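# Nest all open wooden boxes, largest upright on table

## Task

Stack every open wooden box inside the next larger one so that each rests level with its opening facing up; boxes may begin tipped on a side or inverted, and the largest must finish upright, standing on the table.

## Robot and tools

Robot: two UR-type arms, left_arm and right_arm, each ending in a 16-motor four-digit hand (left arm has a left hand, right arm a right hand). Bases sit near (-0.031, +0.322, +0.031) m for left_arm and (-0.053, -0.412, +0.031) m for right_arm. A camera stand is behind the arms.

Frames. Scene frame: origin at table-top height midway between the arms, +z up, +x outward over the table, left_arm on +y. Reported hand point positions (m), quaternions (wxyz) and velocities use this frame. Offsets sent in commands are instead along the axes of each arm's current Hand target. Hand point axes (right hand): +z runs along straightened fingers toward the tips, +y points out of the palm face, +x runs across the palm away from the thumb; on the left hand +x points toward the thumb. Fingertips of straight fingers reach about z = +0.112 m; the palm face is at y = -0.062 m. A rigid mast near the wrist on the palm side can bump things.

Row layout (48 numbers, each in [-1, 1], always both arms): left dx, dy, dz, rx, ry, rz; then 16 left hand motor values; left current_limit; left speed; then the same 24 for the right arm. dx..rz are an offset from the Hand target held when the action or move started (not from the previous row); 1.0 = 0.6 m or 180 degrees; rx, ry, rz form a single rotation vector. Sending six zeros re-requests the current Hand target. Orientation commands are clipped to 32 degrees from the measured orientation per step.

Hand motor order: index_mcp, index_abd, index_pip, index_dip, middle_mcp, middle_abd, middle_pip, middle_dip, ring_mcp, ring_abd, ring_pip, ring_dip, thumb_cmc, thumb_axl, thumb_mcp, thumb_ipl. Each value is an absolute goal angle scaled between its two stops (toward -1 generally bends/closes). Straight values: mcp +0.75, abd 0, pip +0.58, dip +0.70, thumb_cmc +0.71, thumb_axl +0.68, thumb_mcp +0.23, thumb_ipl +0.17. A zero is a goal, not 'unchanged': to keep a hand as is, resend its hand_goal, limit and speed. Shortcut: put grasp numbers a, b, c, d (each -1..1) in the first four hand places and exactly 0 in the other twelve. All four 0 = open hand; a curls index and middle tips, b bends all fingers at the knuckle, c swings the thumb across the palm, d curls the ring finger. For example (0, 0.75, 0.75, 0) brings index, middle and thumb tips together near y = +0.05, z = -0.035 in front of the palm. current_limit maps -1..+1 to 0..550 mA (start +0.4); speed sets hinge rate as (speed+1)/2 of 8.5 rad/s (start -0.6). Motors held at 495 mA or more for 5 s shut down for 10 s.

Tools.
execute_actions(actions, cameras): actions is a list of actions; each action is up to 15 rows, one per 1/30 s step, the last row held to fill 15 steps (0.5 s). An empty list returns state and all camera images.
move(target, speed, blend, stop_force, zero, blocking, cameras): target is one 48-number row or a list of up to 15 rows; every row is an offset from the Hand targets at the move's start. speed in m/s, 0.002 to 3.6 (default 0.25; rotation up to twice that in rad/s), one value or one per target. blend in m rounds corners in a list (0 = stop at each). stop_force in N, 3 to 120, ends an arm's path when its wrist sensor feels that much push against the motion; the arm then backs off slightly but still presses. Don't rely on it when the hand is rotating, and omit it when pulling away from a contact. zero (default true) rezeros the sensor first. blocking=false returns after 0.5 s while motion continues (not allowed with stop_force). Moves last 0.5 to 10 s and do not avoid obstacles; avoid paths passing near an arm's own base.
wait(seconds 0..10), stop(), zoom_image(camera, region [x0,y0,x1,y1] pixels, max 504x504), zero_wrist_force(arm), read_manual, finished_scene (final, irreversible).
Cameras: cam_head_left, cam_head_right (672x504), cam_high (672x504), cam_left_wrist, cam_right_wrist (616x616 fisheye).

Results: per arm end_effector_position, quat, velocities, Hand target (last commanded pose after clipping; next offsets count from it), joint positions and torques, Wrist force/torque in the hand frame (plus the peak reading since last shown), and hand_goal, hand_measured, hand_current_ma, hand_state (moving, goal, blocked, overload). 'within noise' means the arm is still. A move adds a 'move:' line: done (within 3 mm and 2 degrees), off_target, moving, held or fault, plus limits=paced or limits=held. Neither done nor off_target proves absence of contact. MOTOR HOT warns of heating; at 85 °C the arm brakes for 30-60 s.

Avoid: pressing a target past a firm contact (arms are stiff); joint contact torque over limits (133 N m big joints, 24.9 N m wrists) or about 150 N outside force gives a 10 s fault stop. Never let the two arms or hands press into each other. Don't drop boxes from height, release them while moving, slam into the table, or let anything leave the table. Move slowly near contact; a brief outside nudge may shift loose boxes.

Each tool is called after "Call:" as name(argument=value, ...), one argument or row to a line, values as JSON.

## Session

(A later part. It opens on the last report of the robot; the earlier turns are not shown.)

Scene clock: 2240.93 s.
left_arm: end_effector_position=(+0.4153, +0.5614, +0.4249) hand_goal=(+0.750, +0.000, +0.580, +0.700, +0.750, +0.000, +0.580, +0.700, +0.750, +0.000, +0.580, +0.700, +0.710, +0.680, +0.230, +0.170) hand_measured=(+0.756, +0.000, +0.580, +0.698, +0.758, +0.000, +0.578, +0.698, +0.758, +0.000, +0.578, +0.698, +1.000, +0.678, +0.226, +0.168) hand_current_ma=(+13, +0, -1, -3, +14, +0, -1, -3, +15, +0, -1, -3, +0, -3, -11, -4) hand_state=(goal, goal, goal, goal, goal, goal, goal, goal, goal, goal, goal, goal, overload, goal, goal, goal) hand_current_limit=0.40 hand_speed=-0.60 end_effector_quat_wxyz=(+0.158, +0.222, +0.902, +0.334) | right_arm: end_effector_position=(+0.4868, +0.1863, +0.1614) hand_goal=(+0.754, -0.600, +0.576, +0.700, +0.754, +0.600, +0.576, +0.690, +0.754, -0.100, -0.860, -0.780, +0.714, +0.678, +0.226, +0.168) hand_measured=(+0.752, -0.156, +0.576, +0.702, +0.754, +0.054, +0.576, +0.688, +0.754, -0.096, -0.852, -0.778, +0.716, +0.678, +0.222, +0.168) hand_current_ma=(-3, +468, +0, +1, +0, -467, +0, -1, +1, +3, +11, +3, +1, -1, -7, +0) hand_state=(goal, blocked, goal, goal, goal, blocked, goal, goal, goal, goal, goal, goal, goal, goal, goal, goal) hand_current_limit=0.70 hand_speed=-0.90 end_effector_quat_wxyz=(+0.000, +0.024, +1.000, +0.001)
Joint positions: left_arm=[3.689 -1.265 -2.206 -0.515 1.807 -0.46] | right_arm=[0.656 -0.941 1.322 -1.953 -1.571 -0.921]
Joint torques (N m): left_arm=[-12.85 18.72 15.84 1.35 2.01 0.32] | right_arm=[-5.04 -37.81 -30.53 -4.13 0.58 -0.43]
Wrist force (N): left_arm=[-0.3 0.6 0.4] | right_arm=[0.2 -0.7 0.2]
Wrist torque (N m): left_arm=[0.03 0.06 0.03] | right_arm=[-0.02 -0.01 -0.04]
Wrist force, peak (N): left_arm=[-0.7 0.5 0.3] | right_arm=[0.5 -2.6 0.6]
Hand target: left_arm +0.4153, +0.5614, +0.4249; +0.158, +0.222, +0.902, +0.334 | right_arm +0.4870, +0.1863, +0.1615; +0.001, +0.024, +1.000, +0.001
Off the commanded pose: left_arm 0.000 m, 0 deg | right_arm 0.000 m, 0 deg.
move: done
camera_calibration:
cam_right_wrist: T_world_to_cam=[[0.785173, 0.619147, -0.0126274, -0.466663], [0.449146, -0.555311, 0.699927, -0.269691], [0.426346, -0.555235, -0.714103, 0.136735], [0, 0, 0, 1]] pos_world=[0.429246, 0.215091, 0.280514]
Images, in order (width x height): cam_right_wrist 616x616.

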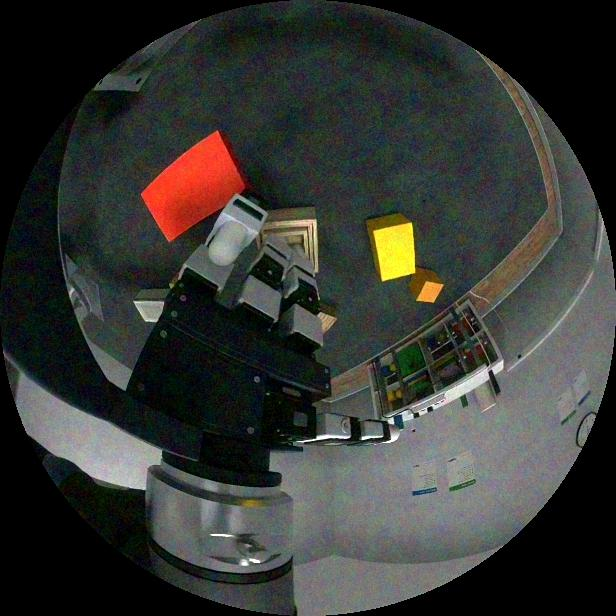

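Call:
move(
  target=[-0.2935,-0.0828,0.0358,0.4628,0.0455,0.0879,0.75,0.001,0.58,0.70,0.75,0.001,-0.86,-0.78,0.75,0.001,-0.86,-0.78,0.71,0.68,0.23,0.17,0.4,-0.6,0,0,0.0160,0,0,0,0.754,-0.2,0.576,0.7,0.754,0.1,0.576,0.69,0.754,-0.1,-0.86,-0.78,1.0,0.678,0.226,0.168,0.3,-0.8],
  speed=0.25,
  cameras=["cam_high", "cam_head_left", "cam_left_wrist"],
)

Scene clock: 2314.17 s.
left_arm: end_effector_position=(+0.5598, +0.4499, +0.4001) hand_goal=(+0.750, +0.002, +0.580, +0.700, +0.750, +0.002, -0.860, -0.780, +0.750, +0.002, -0.860, -0.780, +0.710, +0.680, +0.230, +0.170) hand_measured=(+0.746, +0.000, +0.580, +0.698, +0.748, +0.000, -0.854, -0.778, +0.748, +0.000, -0.854, -0.778, -0.160, +0.678, +0.226, +0.168) hand_current_ma=(-8, -2, -1, -3, -2, -2, +11, +3, -2, -2, +11, +4, +0, -3, -11, -4) hand_state=(goal, goal, goal, goal, goal, goal, goal, goal, goal, goal, goal, goal, overload, goal, goal, goal) hand_current_limit=0.40 hand_speed=-0.60 end_effector_quat_wxyz=(-0.131, +0.360, +0.868, -0.317) | right_arm: end_effector_position=(+0.4870, +0.1863, +0.1519) hand_goal=(+0.754, -0.200, +0.576, +0.700, +0.754, +0.100, +0.576, +0.690, +0.754, -0.100, -0.860, -0.780, +1.000, +0.678, +0.226, +0.168) hand_measured=(+0.752, -0.152, +0.576, +0.702, +0.754, +0.048, +0.576, +0.688, +0.754, -0.096, -0.852, -0.778, +0.998, +0.678, +0.222, +0.168) hand_current_ma=(-3, +111, +0, +1, +0, -123, +0, -1, +1, +3, +11, +3, -3, -1, -7, +0) hand_state=(goal, blocked, goal, goal, goal, blocked, goal, goal, goal, goal, goal, goal, goal, goal, goal, goal) hand_current_limit=0.30 hand_speed=-0.80 end_effector_quat_wxyz=(+0.001, +0.024, +1.000, +0.001)
Joint positions: left_arm=[3.597 -2.145 -0.625 -2.614 1.355 -0.262] | right_arm=[0.656 -0.932 1.333 -1.973 -1.571 -0.921]
Joint torques (N m): left_arm=[11.62 39.18 28.14 -0.86 -1.78 1.11] | right_arm=[-1.21 -52.81 -29 -0.49 1.97 0.7]
Wrist force (N): left_arm=[-0.9 5.0 0.0] | right_arm=[0.3 -0.7 0.1]
Wrist torque (N m): left_arm=[0.27 0.03 -0.07] | right_arm=[-0.02 -0.04 -0.03]
Wrist force, peak (N): left_arm=[-1.3 5.3 0.0] | right_arm=[0.2 -1.1 0.4]
Hand target: left_arm +0.5598, +0.4499, +0.4001; -0.131, +0.360, +0.868, -0.317 | right_arm +0.4870, +0.1863, +0.1519; +0.001, +0.024, +1.000, +0.001
Off the commanded pose: left_arm 0.000 m, 0 deg | right_arm 0.000 m, 0 deg.
move: moving (left_arm; no rest 5 s after the path's end)
camera_calibration:
cam_left_wrist: T_world_to_cam=[[0.194741, -0.913297, 0.357722, 0.134903], [-0.211235, 0.317096, 0.92457, -0.445773], [-0.957839, -0.255615, -0.131169, 0.824586], [0, 0, 0, 1]] pos_world=[0.669387, 0.475336, 0.472051]
Images, in order (width x height): cam_head_left 672x504, cam_high 672x504, cam_left_wrist 616x616.

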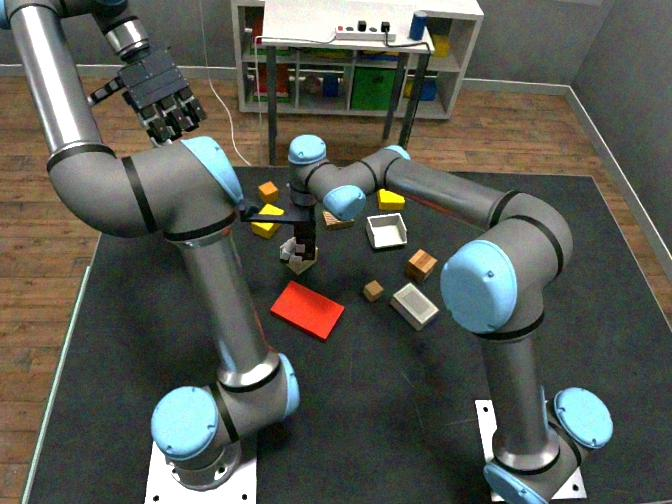

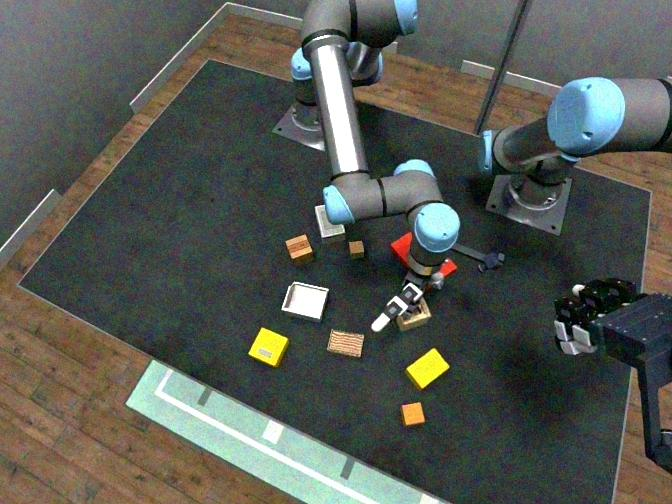

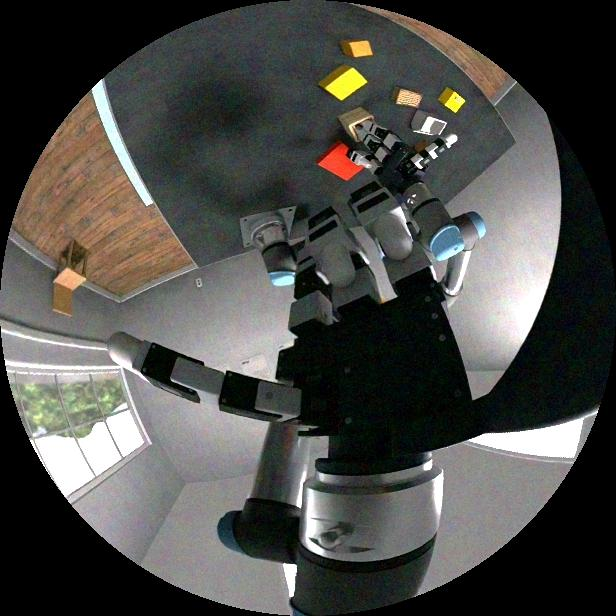

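Call:
move(
  target=[-0.3218,0.1316,0.3707,0,0,0,0.75,0.001,0.58,0.70,0.75,0.001,-0.86,-0.78,0.75,0.001,-0.86,-0.78,0.71,0.68,0.23,0.17,0.4,-0.6,0,0,0,0,0,0,0.754,-0.2,0.576,0.7,0.754,0.1,0.576,0.69,0.754,-0.1,-0.86,-0.78,1.0,0.678,0.226,0.168,0.3,-0.8],
  speed=0.15,
  cameras=["cam_high", "cam_right_wrist", "cam_left_wrist"],
)

Call:
zoom_image(
  camera="cam_left_wrist",
  region=[230, 60, 430, 260],
)

Scene clock: 2325.73 s.
left_arm: end_effector_position=(+0.6376, +0.2544, +0.1793) hand_goal=(+0.750, +0.002, +0.580, +0.700, +0.750, +0.002, -0.860, -0.780, +0.750, +0.002, -0.860, -0.780, +0.710, +0.680, +0.230, +0.170) hand_measured=(+0.746, +0.000, +0.580, +0.698, +0.748, +0.000, -0.854, -0.778, +0.748, +0.000, -0.854, -0.778, -0.242, +0.678, +0.226, +0.168) hand_current_ma=(-9, -2, -1, -3, -2, -2, +11, +3, -2, -2, +10, +4, +0, -3, -11, -4) hand_state=(goal, goal, goal, goal, goal, goal, goal, goal, goal, goal, goal, goal, overload, goal, goal, goal) hand_current_limit=0.40 hand_speed=-0.60 end_effector_quat_wxyz=(-0.131, +0.360, +0.868, -0.317) | right_arm: end_effector_position=(+0.4870, +0.1863, +0.1519) hand_goal=(+0.754, -0.200, +0.576, +0.700, +0.754, +0.100, +0.576, +0.690, +0.754, -0.100, -0.860, -0.780, +1.000, +0.678, +0.226, +0.168) hand_measured=(+0.752, -0.152, +0.576, +0.702, +0.754, +0.048, +0.576, +0.688, +0.754, -0.096, -0.852, -0.778, +0.998, +0.678, +0.222, +0.168) hand_current_ma=(-3, +111, +0, +1, +0, -123, +0, -1, +1, +3, +11, +3, -3, -1, -7, +0) hand_state=(goal, blocked, goal, goal, goal, blocked, goal, goal, goal, goal, goal, goal, goal, goal, goal, goal) hand_current_limit=0.30 hand_speed=-0.80 end_effector_quat_wxyz=(+0.001, +0.024, +1.000, +0.001)
Joint positions: left_arm=[3.297 -2.235 -1.066 -2.007 1.177 -0.514] | right_arm=[0.656 -0.932 1.333 -1.973 -1.571 -0.921]
Joint torques (N m): left_arm=[7 52.03 30.37 1.65 1.74 0.99] | right_arm=[5.44 -51.35 -27.7 -0.43 1.86 0.8]
Wrist force (N): left_arm=[-0.7 4.8 0.4] | right_arm=[0.3 -1.0 0.2]
Wrist torque (N m): left_arm=[0.21 0.03 -0.08] | right_arm=[-0.07 -0.04 -0.04]
Wrist force, peak (N): left_arm=[-1.6 5.2 1.9] | right_arm=[0.0 -1.2 0.2]
Hand target: left_arm +0.6376, +0.2545, +0.1793; -0.131, +0.360, +0.868, -0.317 | right_arm +0.4870, +0.1863, +0.1519; +0.001, +0.024, +1.000, +0.001
Off the commanded pose: left_arm 0.000 m, 0 deg | right_arm 0.000 m, 0 deg.
move: done
camera_calibration:
cam_left_wrist: T_world_to_cam=[[0.194692, -0.91329, 0.357765, 0.0202111], [-0.211018, 0.317204, 0.924583, -0.163398], [-0.957897, -0.255504, -0.130963, 0.820132], [0, 0, 0, 1]] pos_world=[0.747187, 0.279836, 0.251251]
cam_right_wrist: T_world_to_cam=[[0.785178, 0.619146, -0.0124287, -0.466917], [0.44904, -0.555406, 0.699919, -0.263019], [0.426449, -0.555142, -0.714114, 0.129847], [0, 0, 0, 1]] pos_world=[0.429346, 0.215091, 0.271015]
Images, in order (width x height): cam_high 672x504, cam_left_wrist 616x616, cam_right_wrist 616x616.

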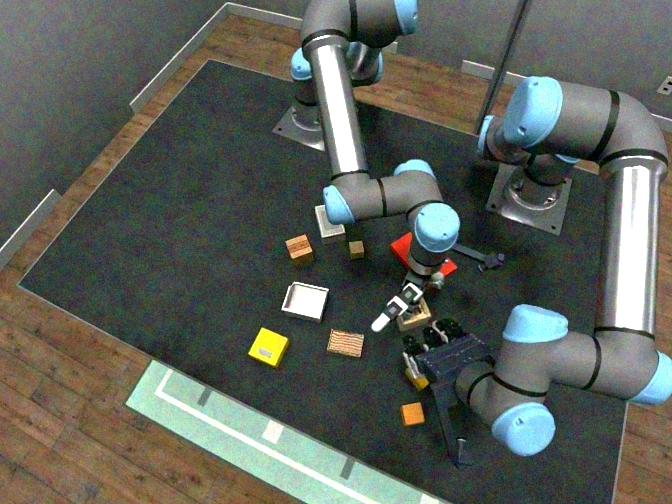

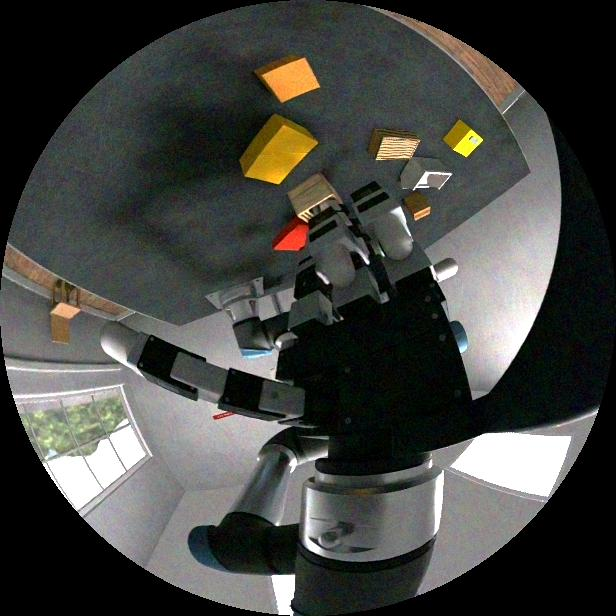

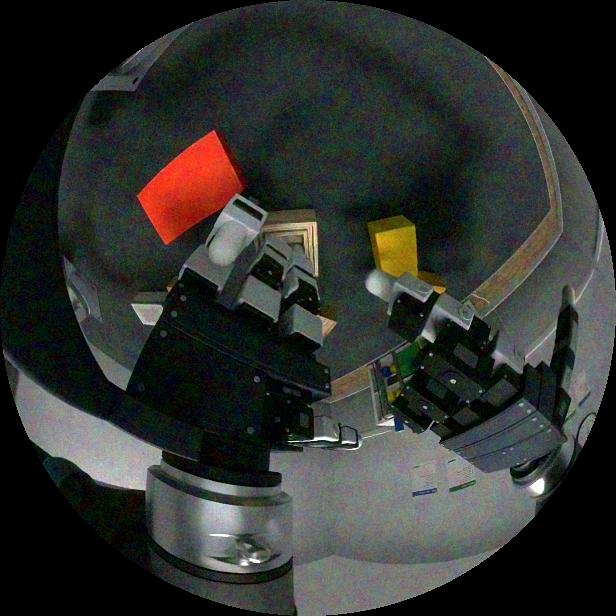

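Scaled by 2.520 from the camera's 616x616 image, which has a finer 880x880 frame.

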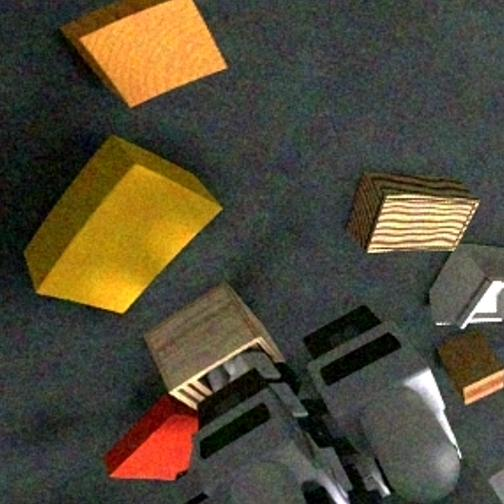

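Call:
zoom_image(
  camera="cam_right_wrist",
  region=[242, 186, 342, 286],
)

Call:
zoom_image(
  camera="cam_right_wrist",
  region=[340, 220, 480, 360],
)

Call:
zoom_image(
  camera="cam_high",
  region=[370, 270, 480, 380],
)

Scaled by 5.040 from the camera's 616x616 image, which has a finer 880x880 frame.

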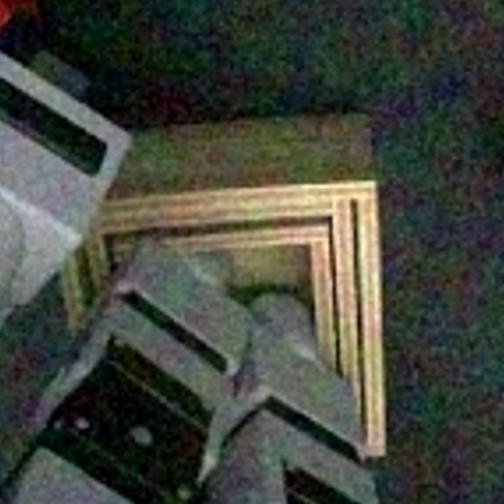

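Scaled by 3.600 from the camera's 616x616 image, which has a finer 880x880 frame.

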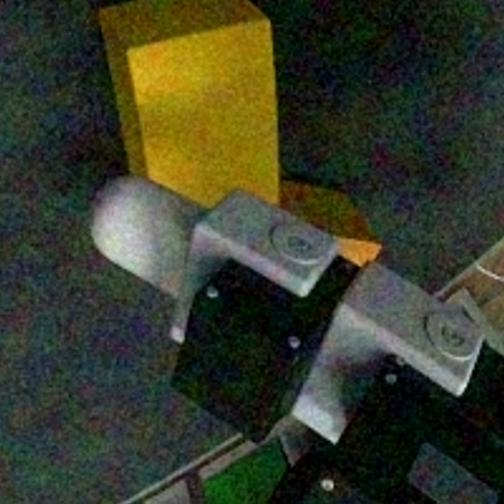

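Scaled by 4.582.

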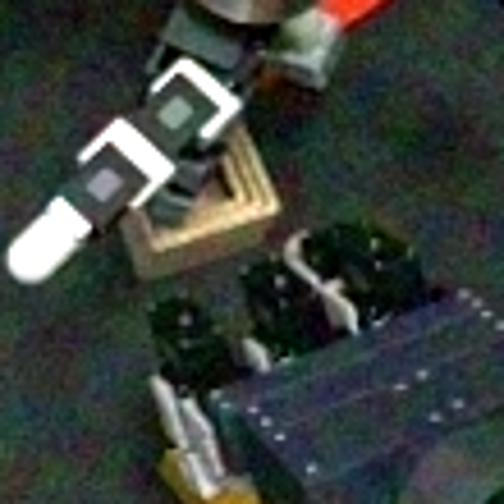

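Call:
move(
  target=[0.0388,-0.0222,0.1115,0,0,0,0.75,0.001,0.58,0.70,0.75,0.001,-0.86,-0.78,0.75,0.001,-0.86,-0.78,0.71,0.68,0.23,0.17,0.4,-0.6,0,0,0,0,0,0,0.754,-0.2,0.576,0.7,0.754,0.1,0.576,0.69,0.754,-0.1,-0.86,-0.78,1.0,0.678,0.226,0.168,0.3,-0.8],
  speed=0.06,
  stop_force=6,
  cameras=["cam_high", "cam_right_wrist", "cam_left_wrist"],
)

Call:
zoom_image(
  camera="cam_right_wrist",
  region=[252, 186, 392, 326],
)

Call:
zoom_image(
  camera="cam_high",
  region=[370, 270, 480, 380],
)

Scene clock: 2357.10 s.
left_arm: end_effector_position=(+0.5835, +0.2333, +0.1367) hand_goal=(+0.750, +0.002, +0.580, +0.700, +0.750, +0.002, -0.860, -0.780, +0.750, +0.002, -0.860, -0.780, +0.710, +0.680, +0.230, +0.170) hand_measured=(+0.746, +0.000, +0.580, +0.698, +0.748, +0.000, -0.854, -0.778, +0.748, +0.000, -0.854, -0.778, -0.244, +0.678, +0.226, +0.168) hand_current_ma=(-9, -2, -1, -3, -2, -2, +11, +3, -3, -2, +10, +4, +0, -3, -11, -4) hand_state=(goal, goal, goal, goal, goal, goal, goal, goal, goal, goal, goal, goal, overload, goal, goal, goal) hand_current_limit=0.40 hand_speed=-0.60 end_effector_quat_wxyz=(-0.131, +0.360, +0.868, -0.317) | right_arm: end_effector_position=(+0.4870, +0.1863, +0.1519) hand_goal=(+0.754, -0.200, +0.576, +0.700, +0.754, +0.100, +0.576, +0.690, +0.754, -0.100, -0.860, -0.780, +1.000, +0.678, +0.226, +0.168) hand_measured=(+0.752, -0.152, +0.576, +0.702, +0.754, +0.048, +0.576, +0.688, +0.754, -0.096, -0.852, -0.778, +0.998, +0.678, +0.222, +0.168) hand_current_ma=(-3, +111, +0, +1, +0, -123, +0, -1, +1, +3, +11, +3, -3, -1, -7, +0) hand_state=(goal, blocked, goal, goal, goal, blocked, goal, goal, goal, goal, goal, goal, goal, goal, goal, goal) hand_current_limit=0.30 hand_speed=-0.80 end_effector_quat_wxyz=(+0.001, +0.024, +1.000, +0.001)
Joint positions: left_arm=[3.278 -2.129 -1.353 -1.818 1.166 -0.532] | right_arm=[0.656 -0.932 1.333 -1.973 -1.571 -0.921]
Joint torques (N m): left_arm=[11.24 38.56 12.61 3.29 1.35 1.43] | right_arm=[5.77 -51.68 -28.27 -0.33 1.88 0.78]
Wrist force (N): left_arm=[-0.9 4.8 0.4] | right_arm=[-0.2 -0.8 0.0]
Wrist torque (N m): left_arm=[0.21 0.05 -0.01] | right_arm=[-0.04 0.02 -0.08]
Wrist force, peak (N): left_arm=[-0.5 5.4 0.1] | right_arm=[0.3 -1.0 0.4]
Hand target: left_arm +0.5835, +0.2333, +0.1367; -0.131, +0.360, +0.868, -0.317 | right_arm +0.4870, +0.1863, +0.1519; +0.001, +0.024, +1.000, +0.001
Off the commanded pose: left_arm 0.000 m, 0 deg | right_arm 0.000 m, 0 deg.
move: done
camera_calibration:
cam_left_wrist: T_world_to_cam=[[0.194741, -0.913297, 0.357722, 0.0266911], [-0.211235, 0.317096, 0.92457, -0.128552], [-0.957839, -0.255615, -0.131169, 0.757371], [0, 0, 0, 1]] pos_world=[0.693087, 0.258736, 0.208651]
cam_right_wrist: T_world_to_cam=[[0.785178, 0.619146, -0.0124287, -0.466917], [0.44904, -0.555406, 0.699919, -0.263019], [0.426449, -0.555142, -0.714114, 0.129847], [0, 0, 0, 1]] pos_world=[0.429346, 0.215091, 0.271015]
Images, in order (width x height): cam_high 672x504, cam_left_wrist 616x616, cam_right_wrist 616x616.

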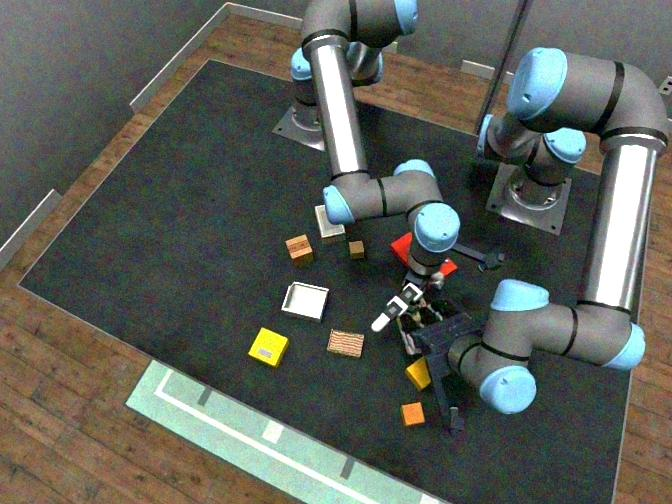

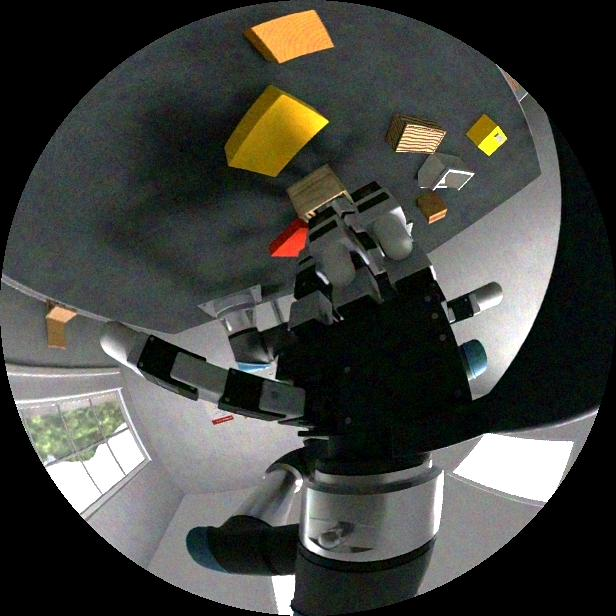

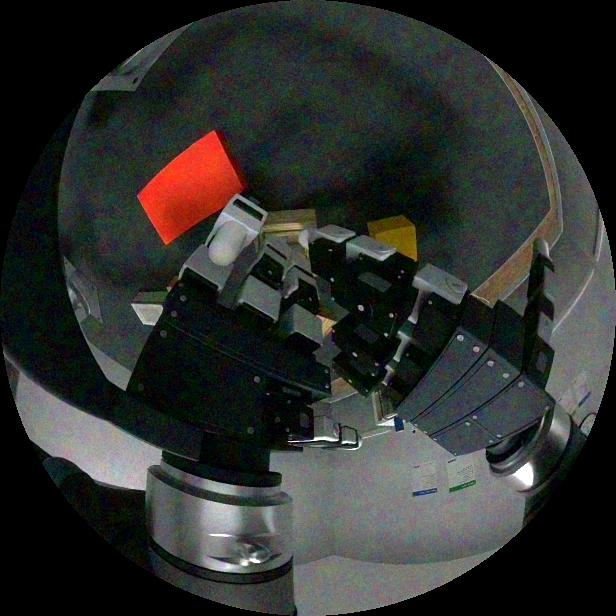

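Scaled by 3.600 from the camera's 616x616 image, which has a finer 880x880 frame.

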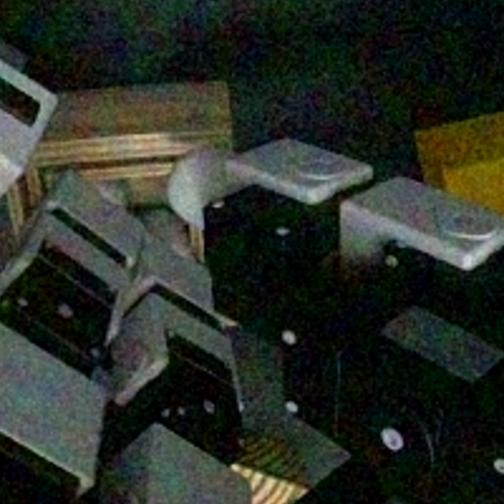

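Scaled by 4.582.

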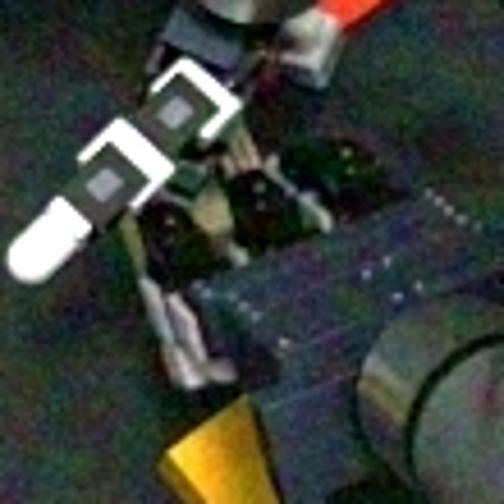

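Call:
move(
  target=[0.0803,-0.0017,0.0168,0,-0.0893,-0.1064,0.75,0.001,0.58,0.70,0.75,0.001,-0.86,-0.78,0.75,0.001,-0.86,-0.78,0.71,0.68,0.23,0.17,0.4,-0.6,0,0,0,0,0,0,0.754,-0.2,0.576,0.7,0.754,0.1,0.576,0.69,0.754,-0.1,-0.86,-0.78,1.0,0.678,0.226,0.168,0.3,-0.8],
  speed=0.08,
  cameras=["cam_high", "cam_right_wrist", "cam_left_wrist"],
)

Call:
zoom_image(
  camera="cam_right_wrist",
  region=[252, 186, 392, 326],
)

Call:
zoom_image(
  camera="cam_high",
  region=[370, 270, 480, 380],
)

Scene clock: 2398.83 s.
left_arm: end_effector_position=(+0.5443, +0.2624, +0.1297) hand_goal=(+0.750, +0.002, +0.580, +0.700, +0.750, +0.002, -0.860, -0.780, +0.750, +0.002, -0.860, -0.780, +0.710, +0.680, +0.230, +0.170) hand_measured=(+0.746, +0.000, +0.580, +0.698, +0.748, +0.000, -0.854, -0.778, +0.748, +0.000, -0.854, -0.778, -0.246, +0.678, +0.226, +0.168) hand_current_ma=(-9, -2, -1, -3, -2, -2, +11, +3, -3, -2, +10, +4, +0, -3, -11, -4) hand_state=(goal, goal, goal, goal, goal, goal, goal, goal, goal, goal, goal, goal, overload, goal, goal, goal) hand_current_limit=0.40 hand_speed=-0.60 end_effector_quat_wxyz=(-0.060, +0.164, +0.925, -0.338) end_effector_velocity=(+0.000, -0.001, +0.001) end_effector_angular_velocity=(+0.001, +0.000, -0.008) | right_arm: end_effector_position=(+0.4870, +0.1863, +0.1519) hand_goal=(+0.754, -0.200, +0.576, +0.700, +0.754, +0.100, +0.576, +0.690, +0.754, -0.100, -0.860, -0.780, +1.000, +0.678, +0.226, +0.168) hand_measured=(+0.752, -0.152, +0.576, +0.702, +0.754, +0.048, +0.576, +0.688, +0.754, -0.096, -0.852, -0.778, +0.998, +0.678, +0.222, +0.168) hand_current_ma=(-3, +111, +0, +1, +0, -123, +0, -1, +1, +3, +11, +3, -3, -1, -7, +0) hand_state=(goal, blocked, goal, goal, goal, blocked, goal, goal, goal, goal, goal, goal, goal, goal, goal, goal) hand_current_limit=0.30 hand_speed=-0.80 end_effector_quat_wxyz=(+0.001, +0.024, +1.000, +0.001)
Joint positions: left_arm=[3.383 -1.987 -1.63 -1.528 1.002 -0.86] | right_arm=[0.656 -0.932 1.333 -1.973 -1.571 -0.921]
Joint velocities: left_arm=[-0.003 0 0.003 -0.005 0.003 0.004] | right_arm=[within noise]
Joint torques (N m): left_arm=[-12.44 33.6 29.78 -0.39 1.56 1.55] | right_arm=[5.46 -51.17 -28.89 -0.44 1.92 0.79]
Wrist force (N): left_arm=[-0.7 4.7 0.1] | right_arm=[0.2 -0.8 0.2]
Wrist torque (N m): left_arm=[0.22 0.02 -0.10] | right_arm=[-0.04 -0.04 -0.04]
Wrist force, peak (N): left_arm=[-0.8 5.2 0.1] | right_arm=[0.3 -1.1 0.2]
Hand target: left_arm +0.5443, +0.2622, +0.1296; -0.060, +0.164, +0.925, -0.338 | right_arm +0.4870, +0.1863, +0.1519; +0.001, +0.024, +1.000, +0.001
Off the commanded pose: left_arm 0.000 m, 0 deg | right_arm 0.000 m, 0 deg.
move: done
camera_calibration:
cam_left_wrist: T_world_to_cam=[[0.562974, -0.745281, 0.357233, -0.181082], [-0.324751, 0.19799, 0.924844, -0.0465485], [-0.759998, -0.636676, -0.130568, 0.718526], [0, 0, 0, 1]] pos_world=[0.632906, 0.331727, 0.201555]
cam_right_wrist: T_world_to_cam=[[0.785178, 0.619146, -0.0124287, -0.466917], [0.44904, -0.555406, 0.699919, -0.263019], [0.426449, -0.555142, -0.714114, 0.129847], [0, 0, 0, 1]] pos_world=[0.429346, 0.215091, 0.271015]
Images, in order (width x height): cam_high 672x504, cam_left_wrist 616x616, cam_right_wrist 616x616.

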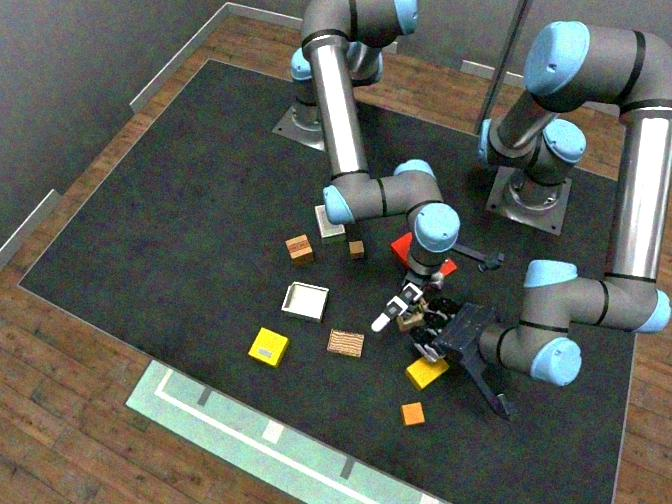

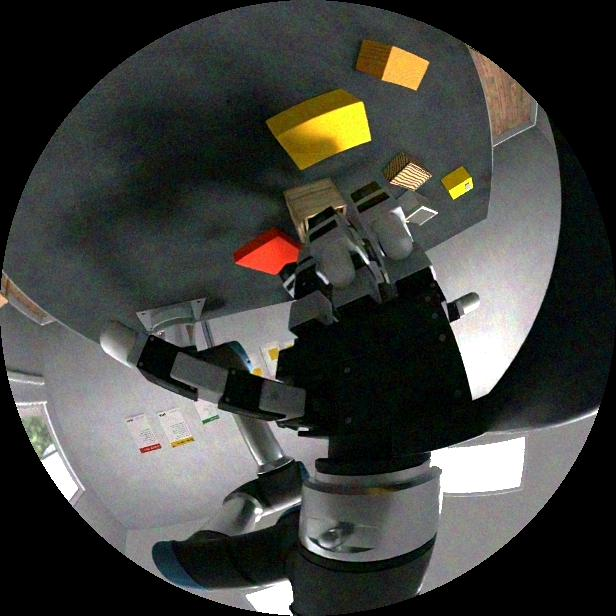

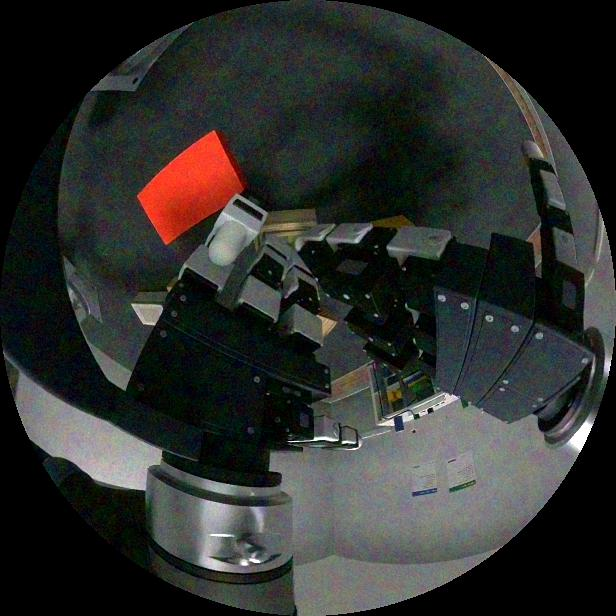

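Scaled by 3.600 from the camera's 616x616 image, which has a finer 880x880 frame.

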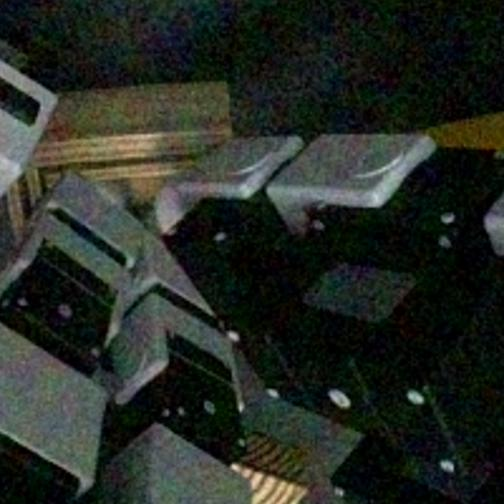

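Scaled by 4.582.

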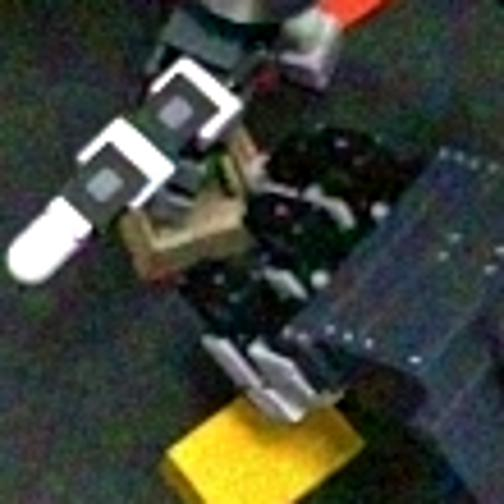

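Call:
move(
  target=[
    [-0.0104,-0.0022,0.0236,0,0,0,0.75,0.001,0.58,0.70,0.75,0.001,-0.86,-0.78,0.75,0.001,-0.86,-0.78,0.71,0.68,0.23,0.17,0.6,-0.6,0,0,0,0,0,0,0.754,-0.2,0.576,0.7,0.754,0.1,0.576,0.69,0.754,-0.1,-0.86,-0.78,1.0,0.678,0.226,0.168,0.3,-0.8],
    [-0.0115,0.0222,0.0575,0,0,0,0.75,0.001,0.58,0.70,0.75,0.001,-0.86,-0.78,0.75,0.001,-0.86,-0.78,0.71,0.68,0.23,0.17,0.6,-0.6,0,0,0,0,0,0,0.754,-0.2,0.576,0.7,0.754,0.1,0.576,0.69,0.754,-0.1,-0.86,-0.78,1.0,0.678,0.226,0.168,0.3,-0.8],
  ],
  speed=0.025,
  stop_force=4,
  cameras=["cam_high", "cam_right_wrist", "cam_head_left"],
)

Call:
zoom_image(
  camera="cam_right_wrist",
  region=[252, 186, 392, 326],
)

Call:
zoom_image(
  camera="cam_high",
  region=[370, 270, 480, 380],
)

Call:
zoom_image(
  camera="cam_head_left",
  region=[240, 190, 360, 290],
)

Scene clock: 2417.27 s.
left_arm: end_effector_position=(+0.5467, +0.2485, +0.0946) hand_goal=(+0.750, +0.002, +0.580, +0.700, +0.750, +0.002, -0.860, -0.780, +0.750, +0.002, -0.860, -0.780, +0.710, +0.680, +0.230, +0.170) hand_measured=(+0.760, -0.004, +0.586, +0.702, +0.748, +0.000, -0.854, -0.778, +0.748, +0.000, -0.854, -0.778, -0.246, +0.678, +0.226, +0.168) hand_current_ma=(+19, -10, +12, +2, -2, -2, +11, +3, -3, -2, +10, +4, +0, -3, -11, -4) hand_state=(goal, goal, goal, goal, goal, goal, goal, goal, goal, goal, goal, goal, overload, goal, goal, goal) hand_current_limit=0.60 hand_speed=-0.60 end_effector_quat_wxyz=(-0.060, +0.164, +0.925, -0.338) | right_arm: end_effector_position=(+0.4870, +0.1863, +0.1519) hand_goal=(+0.754, -0.200, +0.576, +0.700, +0.754, +0.100, +0.576, +0.690, +0.754, -0.100, -0.860, -0.780, +1.000, +0.678, +0.226, +0.168) hand_measured=(+0.756, -0.152, +0.580, +0.704, +0.758, +0.048, +0.580, +0.692, +0.754, -0.096, -0.852, -0.778, +0.998, +0.678, +0.222, +0.168) hand_current_ma=(+4, +111, +4, +4, +7, -123, +4, +2, +1, +3, +11, +3, -3, -1, -7, +0) hand_state=(goal, blocked, goal, goal, goal, blocked, goal, goal, goal, goal, goal, goal, goal, goal, goal, goal) hand_current_limit=0.30 hand_speed=-0.80 end_effector_quat_wxyz=(+0.001, +0.024, +1.000, +0.001)
Joint positions: left_arm=[3.36 -2.033 -1.666 -1.433 0.993 -0.885] | right_arm=[0.656 -0.932 1.333 -1.973 -1.571 -0.921]
Joint torques (N m): left_arm=[-3.26 51.28 26.44 -0.52 -1.06 0.39] | right_arm=[5.18 -52.67 -28.68 -1.25 1.85 0.61]
Wrist force (N): left_arm=[-1.0 4.3 -0.9] | right_arm=[0.7 -1.0 1.8]
Wrist torque (N m): left_arm=[0.41 -0.01 -0.04] | right_arm=[-0.13 0.02 -0.02]
Wrist force, peak (N): left_arm=[-0.6 5.2 0.3] | right_arm=[0.7 -0.7 2.7]
Hand target: left_arm +0.5467, +0.2486, +0.0946; -0.060, +0.164, +0.925, -0.338 | right_arm +0.4870, +0.1863, +0.1519; +0.001, +0.024, +1.000, +0.001
Off the commanded pose: left_arm 0.000 m, 0 deg | right_arm 0.000 m, 0 deg.
move: done
camera_calibration:
cam_right_wrist: T_world_to_cam=[[0.785178, 0.619146, -0.0124287, -0.466917], [0.44904, -0.555406, 0.699919, -0.263019], [0.426449, -0.555142, -0.714114, 0.129847], [0, 0, 0, 1]] pos_world=[0.429346, 0.215091, 0.271015]
Images, in order (width x height): cam_head_left 672x504, cam_high 672x504, cam_right_wrist 616x616.

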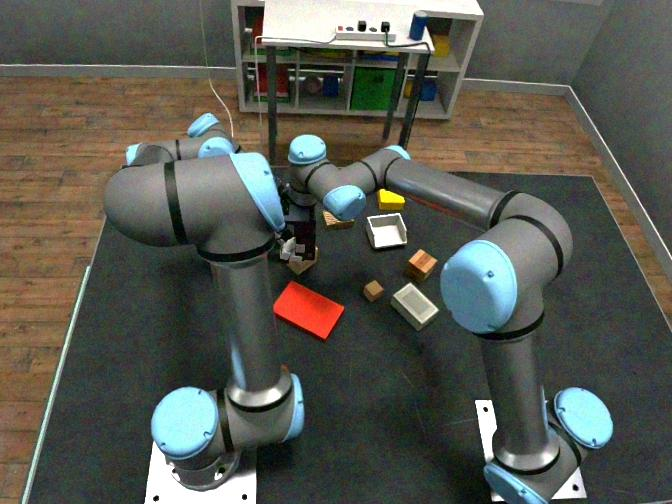

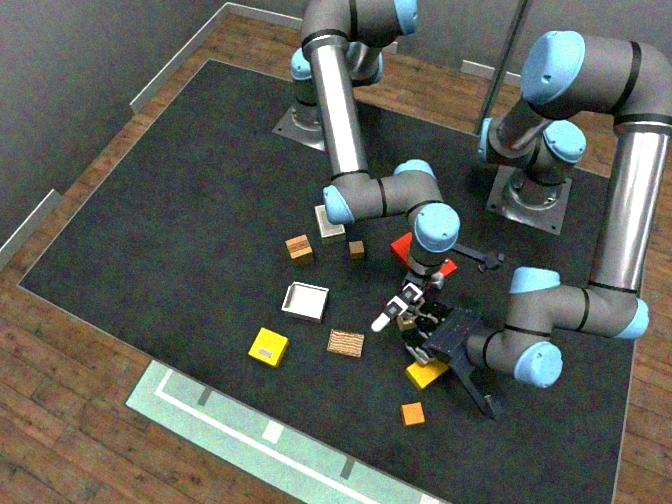

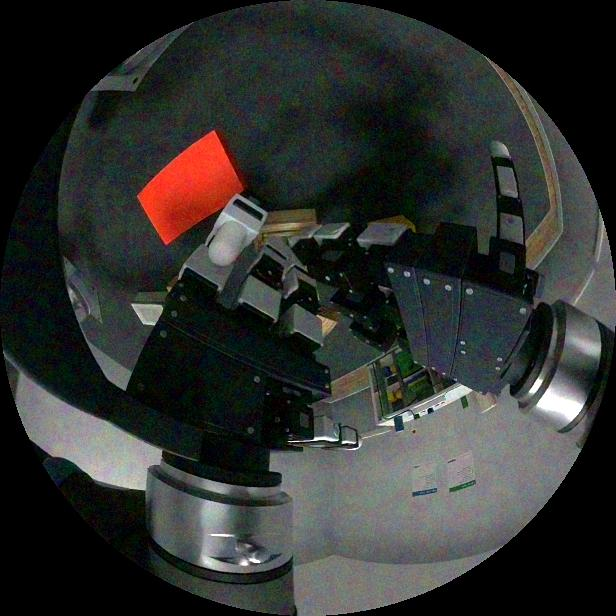

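Scaled by 3.600 from the camera's 616x616 image, which has a finer 880x880 frame.

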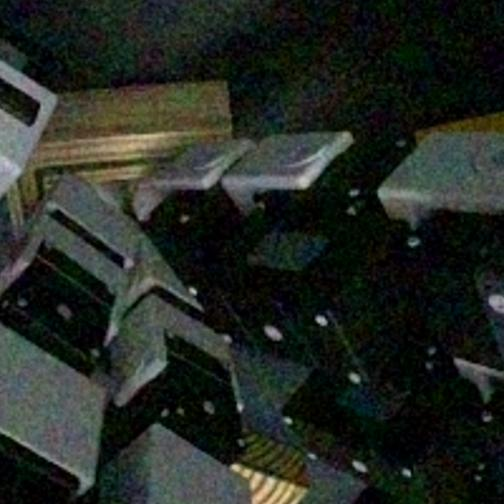

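Scaled by 4.582.

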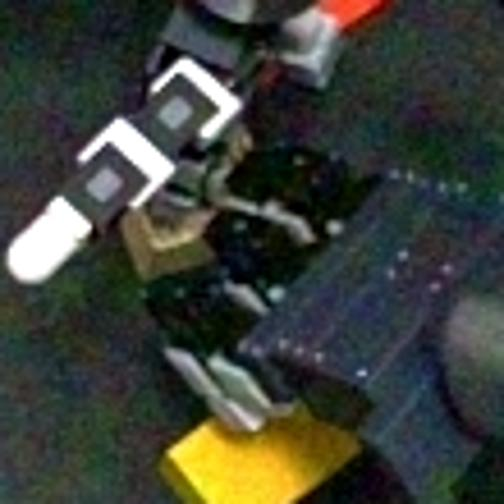

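Scaled by 4.200.

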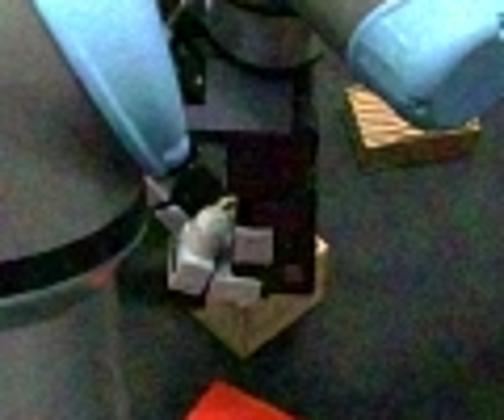

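Call:
move(
  target=[
    [0,0,0,0,0,0,0.58,0.001,0.5,0.66,0.75,0.001,-0.86,-0.78,0.75,0.001,-0.86,-0.78,0.71,0.68,0.23,0.17,0.6,-0.85,0,0,0,0,0,0,0.754,-0.5,0.576,0.7,0.754,0.4,0.576,0.69,0.754,-0.1,-0.86,-0.78,1.0,0.678,0.226,0.168,0.6,-0.8],
    [0,0,0,0,0,0,0.58,0.001,0.5,0.66,0.75,0.001,-0.86,-0.78,0.75,0.001,-0.86,-0.78,0.71,0.68,0.23,0.17,0.6,-0.85,0,0,-0.02,0,0,0,0.754,-0.5,0.576,0.7,0.754,0.4,0.576,0.69,0.754,-0.1,-0.86,-0.78,1.0,0.678,0.226,0.168,0.6,-0.8],
  ],
  speed=0.02,
  cameras=["cam_high", "cam_right_wrist"],
)

Call:
zoom_image(
  camera="cam_right_wrist",
  region=[252, 186, 392, 326],
)

Call:
zoom_image(
  camera="cam_high",
  region=[370, 270, 480, 380],
)

Scene clock: 2426.83 s.
left_arm: end_effector_position=(+0.5467, +0.2486, +0.0947) hand_goal=(+0.580, +0.002, +0.500, +0.660, +0.750, +0.002, -0.860, -0.780, +0.750, +0.002, -0.860, -0.780, +0.710, +0.680, +0.230, +0.170) hand_measured=(+0.794, -0.012, +0.566, +0.690, +0.748, +0.000, -0.854, -0.778, +0.748, +0.000, -0.854, -0.778, -0.246, +0.678, +0.226, +0.168) hand_current_ma=(+440, -24, +214, +78, -2, -2, +11, +3, -3, -2, +10, +4, +0, -3, -11, -4) hand_state=(blocked, goal, blocked, blocked, goal, goal, goal, goal, goal, goal, goal, goal, overload, goal, goal, goal) hand_current_limit=0.60 hand_speed=-0.85 end_effector_quat_wxyz=(-0.060, +0.164, +0.925, -0.338) | right_arm: end_effector_position=(+0.4870, +0.1863, +0.1641) hand_goal=(+0.754, -0.500, +0.576, +0.700, +0.754, +0.400, +0.576, +0.690, +0.754, -0.100, -0.860, -0.780, +1.000, +0.678, +0.226, +0.168) hand_measured=(+0.770, -0.156, +0.594, +0.718, +0.772, +0.052, +0.592, +0.706, +0.754, -0.096, -0.852, -0.778, +0.998, +0.678, +0.222, +0.168) hand_current_ma=(+33, +440, +35, +40, +41, -440, +34, +31, +1, +3, +11, +3, -3, -1, -7, +0) hand_state=(goal, blocked, goal, goal, goal, blocked, goal, goal, goal, goal, goal, goal, goal, goal, goal, goal) hand_current_limit=0.60 hand_speed=-0.80 end_effector_quat_wxyz=(+0.001, +0.024, +1.000, +0.001)
Joint positions: left_arm=[3.36 -2.033 -1.666 -1.433 0.993 -0.885] | right_arm=[0.656 -0.943 1.318 -1.948 -1.571 -0.921]
Joint torques (N m): left_arm=[11.45 41.82 23.03 0.5 1.02 1.01] | right_arm=[5.04 -47.82 -21.55 -6.03 1.88 0.48]
Wrist force (N): left_arm=[-1.5 -1.7 -8.1] | right_arm=[1.5 -1.6 10.2]
Wrist torque (N m): left_arm=[1.42 0.11 -0.18] | right_arm=[-0.61 0.05 0.03]
Wrist force, peak (N): left_arm=[-1.3 -2.2 -8.4] | right_arm=[1.1 -1.4 10.9]
Hand target: left_arm +0.5467, +0.2486, +0.0946; -0.060, +0.164, +0.925, -0.338 | right_arm +0.4870, +0.1863, +0.1639; +0.001, +0.024, +1.000, +0.001
Off the commanded pose: left_arm 0.000 m, 0 deg | right_arm 0.000 m, 0 deg.
move: done
camera_calibration:
cam_right_wrist: T_world_to_cam=[[0.785178, 0.619146, -0.0124287, -0.466767], [0.44904, -0.555406, 0.699919, -0.271488], [0.426449, -0.555142, -0.714114, 0.138488], [0, 0, 0, 1]] pos_world=[0.429346, 0.215091, 0.283115]
Images, in order (width x height): cam_high 672x504, cam_right_wrist 616x616.

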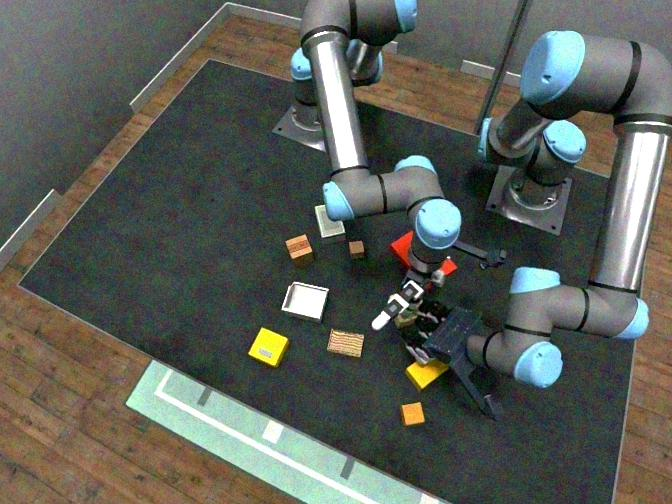

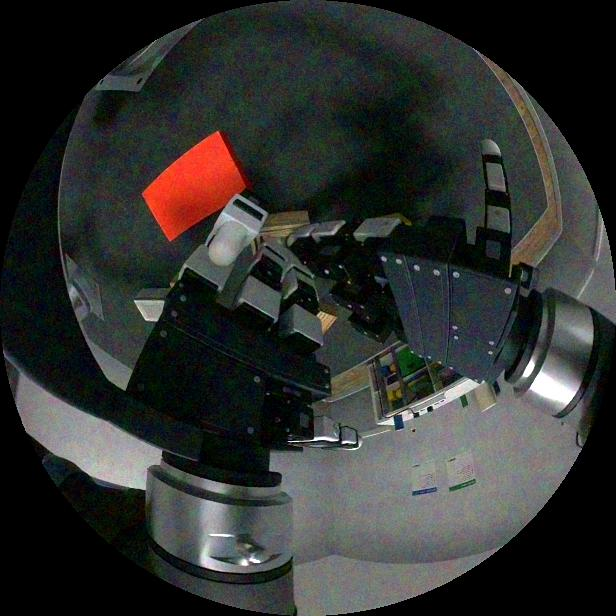

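Scaled by 3.600 from the camera's 616x616 image, which has a finer 880x880 frame.

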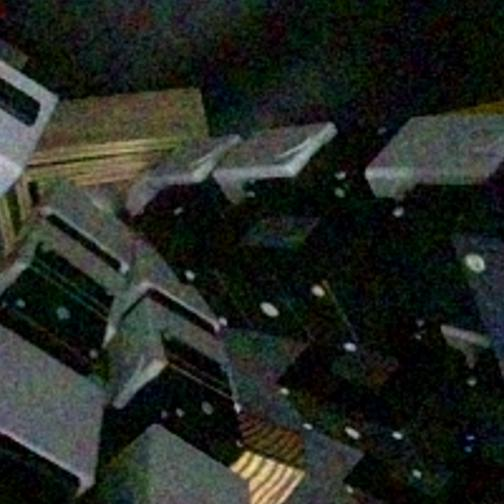

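Scaled by 4.582.

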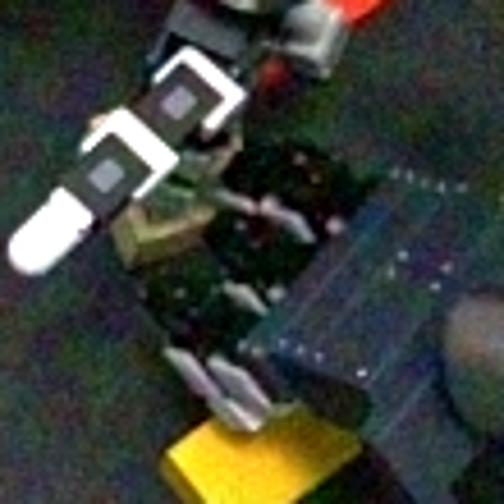

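Call:
zoom_image(
  camera="cam_right_wrist",
  region=[250, 200, 310, 260],
)

Scaled by 8.400 from the camera's 616x616 image, which has a finer 880x880 frame.

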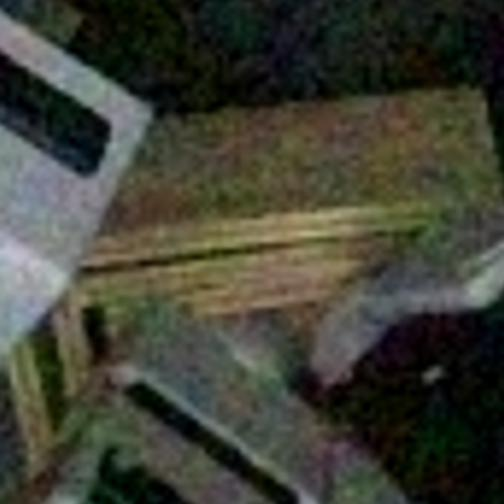

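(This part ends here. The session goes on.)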